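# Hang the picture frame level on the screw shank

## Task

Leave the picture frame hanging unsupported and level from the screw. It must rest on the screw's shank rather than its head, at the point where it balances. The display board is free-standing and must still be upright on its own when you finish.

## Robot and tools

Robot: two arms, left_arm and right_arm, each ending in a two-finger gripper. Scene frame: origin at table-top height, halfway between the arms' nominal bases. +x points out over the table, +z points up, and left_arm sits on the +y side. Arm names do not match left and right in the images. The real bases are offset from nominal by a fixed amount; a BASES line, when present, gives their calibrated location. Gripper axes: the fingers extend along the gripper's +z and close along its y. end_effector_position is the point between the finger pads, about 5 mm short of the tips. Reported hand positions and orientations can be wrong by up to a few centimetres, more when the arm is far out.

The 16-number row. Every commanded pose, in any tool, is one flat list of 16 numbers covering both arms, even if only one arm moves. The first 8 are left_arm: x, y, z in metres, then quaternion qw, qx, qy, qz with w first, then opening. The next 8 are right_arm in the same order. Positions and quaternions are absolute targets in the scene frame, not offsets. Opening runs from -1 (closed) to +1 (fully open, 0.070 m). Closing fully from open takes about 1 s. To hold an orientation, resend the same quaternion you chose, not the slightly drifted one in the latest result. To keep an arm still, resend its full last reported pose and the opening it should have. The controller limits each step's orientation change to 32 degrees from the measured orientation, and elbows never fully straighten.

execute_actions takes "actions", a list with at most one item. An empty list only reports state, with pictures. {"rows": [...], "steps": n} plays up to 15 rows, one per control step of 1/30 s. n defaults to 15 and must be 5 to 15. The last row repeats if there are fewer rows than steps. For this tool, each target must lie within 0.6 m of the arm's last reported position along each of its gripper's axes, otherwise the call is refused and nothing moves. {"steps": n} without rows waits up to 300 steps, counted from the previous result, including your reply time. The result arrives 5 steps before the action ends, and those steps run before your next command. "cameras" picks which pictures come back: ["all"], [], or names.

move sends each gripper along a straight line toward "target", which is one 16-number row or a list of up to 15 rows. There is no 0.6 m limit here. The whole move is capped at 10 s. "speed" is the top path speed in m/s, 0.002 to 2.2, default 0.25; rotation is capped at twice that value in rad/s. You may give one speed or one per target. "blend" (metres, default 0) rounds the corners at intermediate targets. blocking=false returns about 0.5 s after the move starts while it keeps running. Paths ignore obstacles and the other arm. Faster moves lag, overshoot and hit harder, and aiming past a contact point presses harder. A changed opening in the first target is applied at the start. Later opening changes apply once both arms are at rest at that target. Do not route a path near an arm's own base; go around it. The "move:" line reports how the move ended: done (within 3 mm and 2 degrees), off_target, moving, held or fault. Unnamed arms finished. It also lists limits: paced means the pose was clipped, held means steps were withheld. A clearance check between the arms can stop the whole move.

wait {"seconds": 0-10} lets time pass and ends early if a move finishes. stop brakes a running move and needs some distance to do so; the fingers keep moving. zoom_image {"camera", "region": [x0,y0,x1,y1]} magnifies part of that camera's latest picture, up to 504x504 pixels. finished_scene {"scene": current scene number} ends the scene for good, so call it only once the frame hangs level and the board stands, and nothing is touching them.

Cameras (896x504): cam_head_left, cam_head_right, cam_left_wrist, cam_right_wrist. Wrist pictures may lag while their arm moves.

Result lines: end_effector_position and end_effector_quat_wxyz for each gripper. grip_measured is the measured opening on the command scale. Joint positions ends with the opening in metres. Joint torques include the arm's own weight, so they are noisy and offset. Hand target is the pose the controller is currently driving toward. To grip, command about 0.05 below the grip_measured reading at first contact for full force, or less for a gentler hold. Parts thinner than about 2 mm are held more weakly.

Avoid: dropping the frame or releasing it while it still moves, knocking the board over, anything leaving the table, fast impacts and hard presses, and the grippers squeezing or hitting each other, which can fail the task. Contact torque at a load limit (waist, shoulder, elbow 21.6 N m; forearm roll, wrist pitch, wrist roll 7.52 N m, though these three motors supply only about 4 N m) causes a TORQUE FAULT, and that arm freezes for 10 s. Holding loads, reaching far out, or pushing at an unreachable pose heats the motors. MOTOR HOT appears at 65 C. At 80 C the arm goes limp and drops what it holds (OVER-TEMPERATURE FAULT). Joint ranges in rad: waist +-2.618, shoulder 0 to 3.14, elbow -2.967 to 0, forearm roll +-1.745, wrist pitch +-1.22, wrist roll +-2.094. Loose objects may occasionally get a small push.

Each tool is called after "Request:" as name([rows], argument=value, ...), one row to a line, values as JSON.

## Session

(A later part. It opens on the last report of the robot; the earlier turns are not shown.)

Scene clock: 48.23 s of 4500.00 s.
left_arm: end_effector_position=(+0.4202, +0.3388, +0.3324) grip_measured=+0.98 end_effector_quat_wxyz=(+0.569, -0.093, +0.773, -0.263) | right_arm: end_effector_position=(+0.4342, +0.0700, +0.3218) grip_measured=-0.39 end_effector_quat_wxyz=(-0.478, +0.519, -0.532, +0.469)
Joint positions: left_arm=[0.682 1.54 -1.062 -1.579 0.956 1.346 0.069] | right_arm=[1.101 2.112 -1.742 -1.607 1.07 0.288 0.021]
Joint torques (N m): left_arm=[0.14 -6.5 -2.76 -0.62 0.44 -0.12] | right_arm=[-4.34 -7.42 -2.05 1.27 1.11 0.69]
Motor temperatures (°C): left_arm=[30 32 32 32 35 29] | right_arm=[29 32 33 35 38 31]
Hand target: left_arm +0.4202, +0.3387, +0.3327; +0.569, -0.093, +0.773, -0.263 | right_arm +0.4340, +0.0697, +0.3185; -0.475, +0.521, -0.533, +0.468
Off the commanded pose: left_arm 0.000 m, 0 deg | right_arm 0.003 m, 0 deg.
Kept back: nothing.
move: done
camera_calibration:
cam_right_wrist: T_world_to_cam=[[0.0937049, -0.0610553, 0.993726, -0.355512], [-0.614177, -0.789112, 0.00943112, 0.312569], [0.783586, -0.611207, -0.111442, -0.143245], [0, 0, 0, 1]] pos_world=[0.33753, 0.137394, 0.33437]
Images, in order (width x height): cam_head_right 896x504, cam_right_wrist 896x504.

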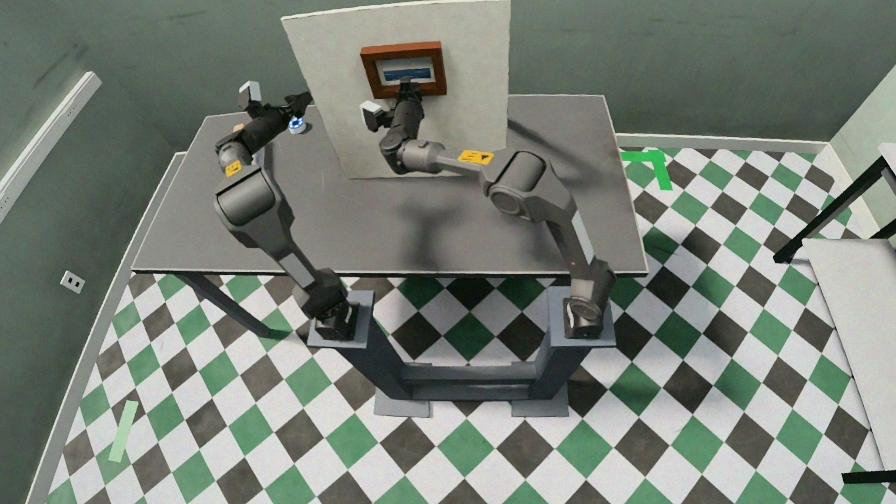

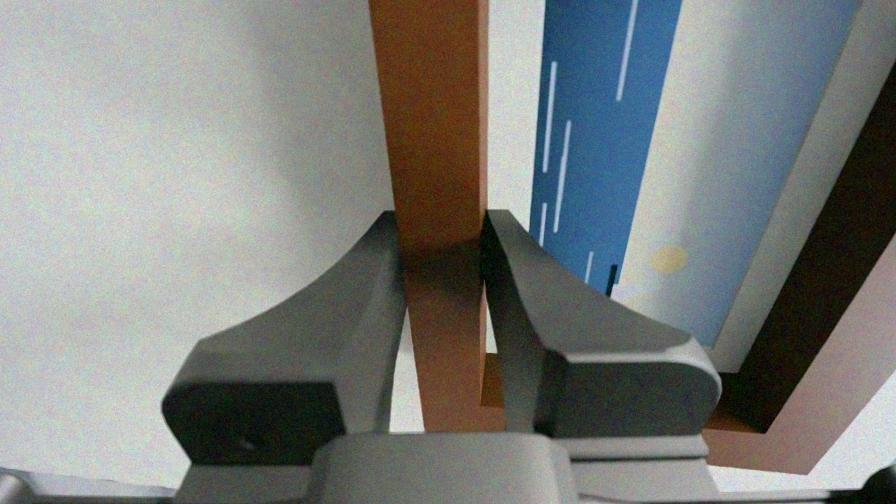

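Request:
move([
  [0.4202, 0.3387, 0.3327, 0.569, -0.093, 0.773, -0.263, 0.98, 0.434, 0.0697, 0.3215, 0.480, -0.5165, 0.5374, -0.463, -0.6],
  [0.4202, 0.3387, 0.3327, 0.569, -0.093, 0.773, -0.263, 0.98, 0.434, 0.0697, 0.3215, 0.480, -0.5165, 0.5374, -0.463, 0.1],
  [0.4202, 0.3387, 0.3327, 0.569, -0.093, 0.773, -0.263, 0.98, 0.405, 0.0697, 0.3235, 0.480, -0.5165, 0.5374, -0.463, 0.1],
], speed=[0.05, 0.05, 0.15], cameras=["cam_head_left","cam_head_right","cam_right_wrist"])

Request:
zoom_image(camera="cam_head_right", region=[355, 20, 465, 100])

Request:
zoom_image(camera="cam_head_left", region=[365, 20, 475, 100])

Scene clock: 50.77 s of 4500.00 s.
left_arm: end_effector_position=(+0.4202, +0.3388, +0.3324) grip_measured=+0.98 end_effector_quat_wxyz=(+0.569, -0.093, +0.773, -0.263) | right_arm: end_effector_position=(+0.4048, +0.0697, +0.3237) grip_measured=+0.10 end_effector_quat_wxyz=(+0.480, -0.516, +0.537, -0.463)
Joint positions: left_arm=[0.682 1.54 -1.062 -1.579 0.956 1.346 0.069] | right_arm=[1.163 2.059 -1.664 -1.593 1.128 0.325 0.038]
Joint torques (N m): left_arm=[-0.09 -6.48 -2.61 -0.66 0.42 -0.12] | right_arm=[-0.44 -9.15 -4.12 -0.92 0.1 0.23]
Motor temperatures (°C): left_arm=[30 32 32 32 35 29] | right_arm=[29 32 33 35 38 31]
Hand target: left_arm +0.4202, +0.3387, +0.3327; +0.569, -0.093, +0.773, -0.263 | right_arm +0.4050, +0.0697, +0.3235; +0.480, -0.516, +0.537, -0.463
Off the commanded pose: left_arm 0.000 m, 0 deg | right_arm 0.000 m, 0 deg.
Kept back: nothing.
move: done
camera_calibration:
cam_right_wrist: T_world_to_cam=[[0.100034, -0.0762329, 0.992059, -0.355634], [-0.615139, -0.788418, 0.00144303, 0.297184], [0.782047, -0.610399, -0.125763, -0.115007], [0, 0, 0, 1]] pos_world=[0.308326, 0.136994, 0.337917]
Images, in order (width x height): cam_head_left 896x504, cam_head_right 896x504, cam_right_wrist 896x504.

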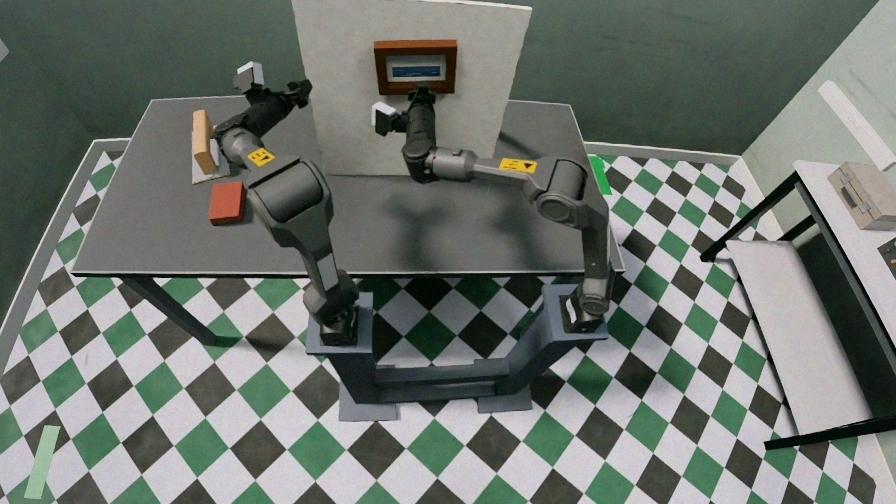

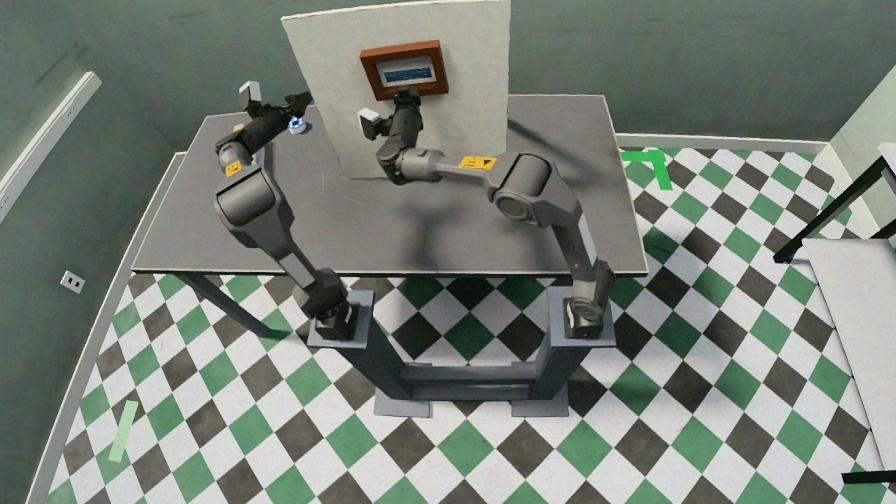

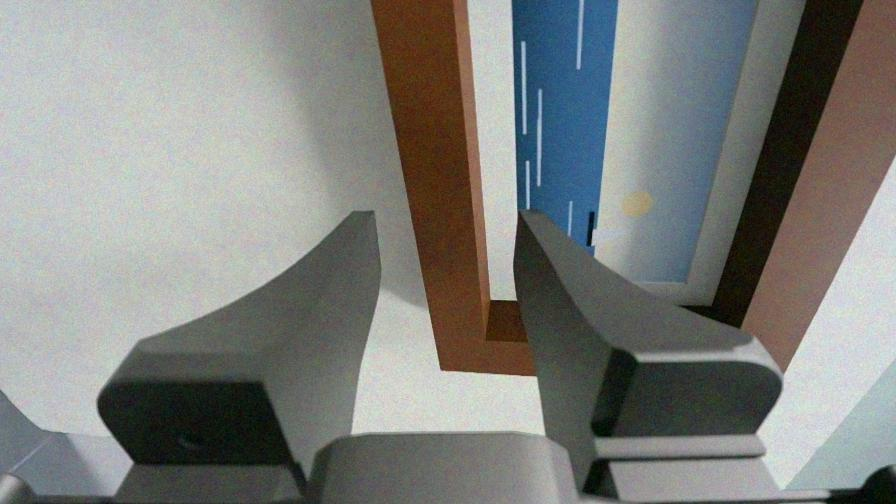

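Scaled by 4.582 from the camera's 896x504 image, which has a finer 1280x720 frame.

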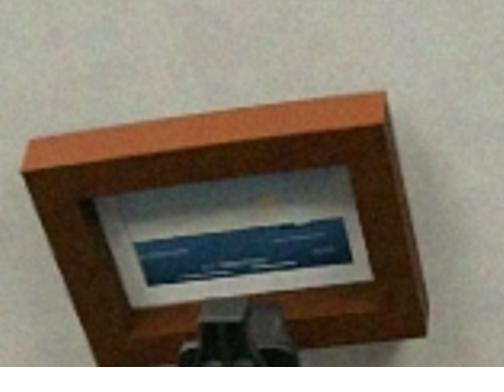

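Scaled by 4.582 from the camera's 896x504 image, which has a finer 1280x720 frame.

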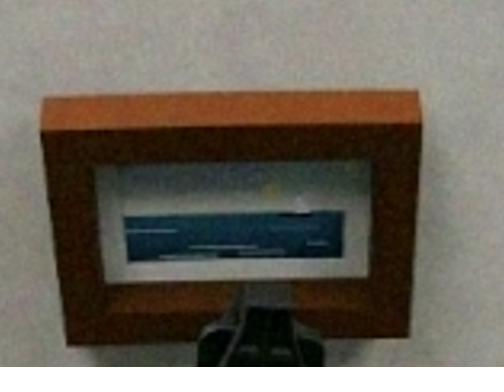

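Request:
move([
  [0.4202, 0.3387, 0.3327, 0.569, -0.093, 0.773, -0.263, 0.98, 0.434, 0.0697, 0.3225, 0.4528, -0.5404, 0.5129, -0.4899, 0.1],
  [0.4202, 0.3387, 0.3327, 0.569, -0.093, 0.773, -0.263, 0.98, 0.434, 0.0697, 0.3225, 0.4528, -0.5404, 0.5129, -0.4899, -0.55],
  [0.4202, 0.3387, 0.3327, 0.569, -0.093, 0.773, -0.263, 0.98, 0.434, 0.0697, 0.3270, 0.4528, -0.5404, 0.5129, -0.4899, -0.55],
  [0.4202, 0.3387, 0.3327, 0.569, -0.093, 0.773, -0.263, 0.98, 0.434, 0.0717, 0.3250, 0.478, -0.5185, 0.5355, -0.4655, -0.55],
  [0.4202, 0.3387, 0.3327, 0.569, -0.093, 0.773, -0.263, 0.98, 0.434, 0.0717, 0.3208, 0.478, -0.5185, 0.5355, -0.4655, -0.55],
  [0.4202, 0.3387, 0.3327, 0.569, -0.093, 0.773, -0.263, 0.98, 0.434, 0.0717, 0.3213, 0.478, -0.5185, 0.5355, -0.4655, 0.0],
  [0.4202, 0.3387, 0.3327, 0.569, -0.093, 0.773, -0.263, 0.98, 0.410, 0.0717, 0.3235, 0.478, -0.5185, 0.5355, -0.4655, 0.0],
], speed=[0.2, 0.2, 0.1, 0.1, 0.05, 0.05, 0.2], cameras=["cam_head_left","cam_head_right","cam_right_wrist"])

Request:
zoom_image(camera="cam_head_right", region=[355, 20, 465, 100])

Request:
zoom_image(camera="cam_head_left", region=[365, 20, 475, 100])

Scene clock: 55.00 s of 4500.00 s.
left_arm: end_effector_position=(+0.4202, +0.3388, +0.3324) grip_measured=+0.98 end_effector_quat_wxyz=(+0.569, -0.093, +0.773, -0.263) | right_arm: end_effector_position=(+0.4098, +0.0719, +0.3235) grip_measured=+0.00 end_effector_quat_wxyz=(-0.478, +0.518, -0.535, +0.465)
Joint positions: left_arm=[0.682 1.54 -1.062 -1.579 0.956 1.346 0.069] | right_arm=[1.154 2.075 -1.691 -1.591 1.121 0.306 0.035]
Joint torques (N m): left_arm=[0.26 -6.37 -2.86 -0.65 0.41 -0.12] | right_arm=[-0.39 -9.69 -3.86 -0.93 0.19 0.32]
Motor temperatures (°C): left_arm=[30 32 32 32 35 29] | right_arm=[29 32 33 35 38 31]
Hand target: left_arm +0.4202, +0.3387, +0.3327; +0.569, -0.093, +0.773, -0.263 | right_arm +0.4100, +0.0717, +0.3235; -0.478, +0.518, -0.535, +0.465
Off the commanded pose: left_arm 0.000 m, 0 deg | right_arm 0.000 m, 0 deg.
Kept back: nothing.
move: done
camera_calibration:
cam_right_wrist: T_world_to_cam=[[0.0998605, -0.0679041, 0.992682, -0.356502], [-0.615009, -0.78848, 0.00793204, 0.299854], [0.782171, -0.6113, -0.1205, -0.1193], [0, 0, 0, 1]] pos_world=[0.313326, 0.139293, 0.337139]
Images, in order (width x height): cam_head_left 896x504, cam_head_right 896x504, cam_right_wrist 896x504.

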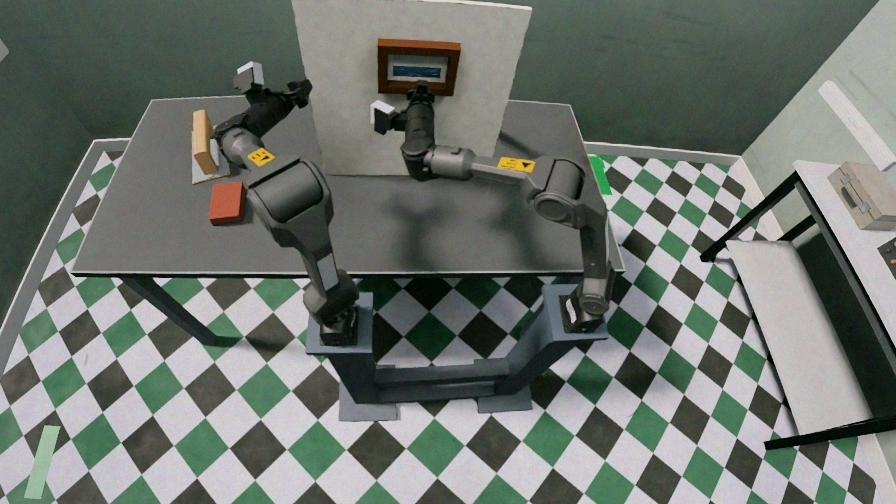

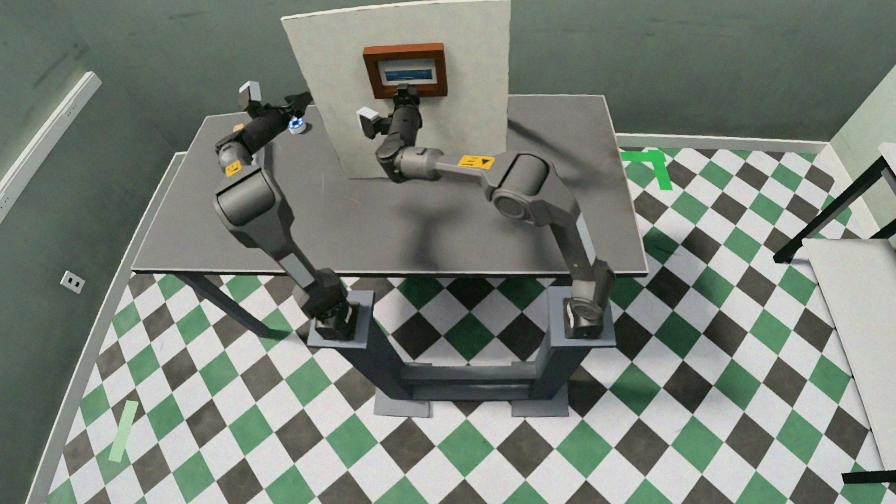

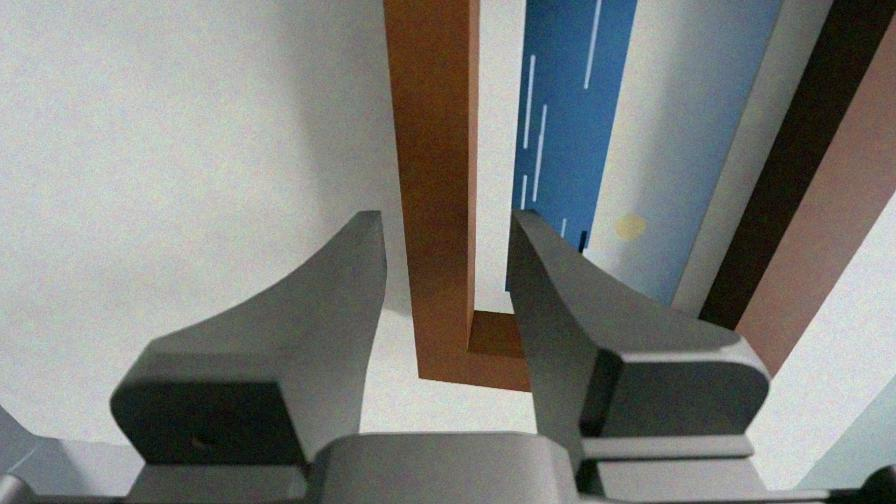

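Scaled by 4.582 from the camera's 896x504 image, which has a finer 1280x720 frame.

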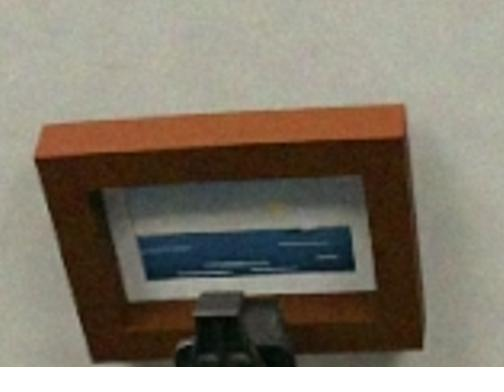

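Scaled by 4.582 from the camera's 896x504 image, which has a finer 1280x720 frame.

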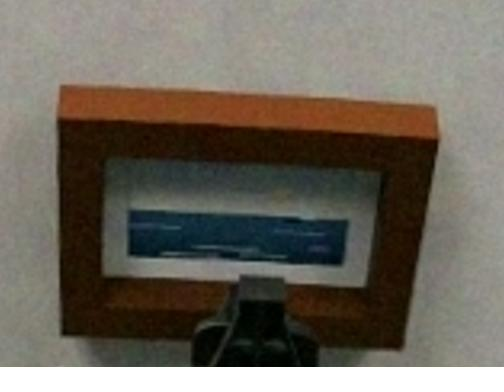

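Request:
finished_scene(scene=2)

The scene is finished: the task was done.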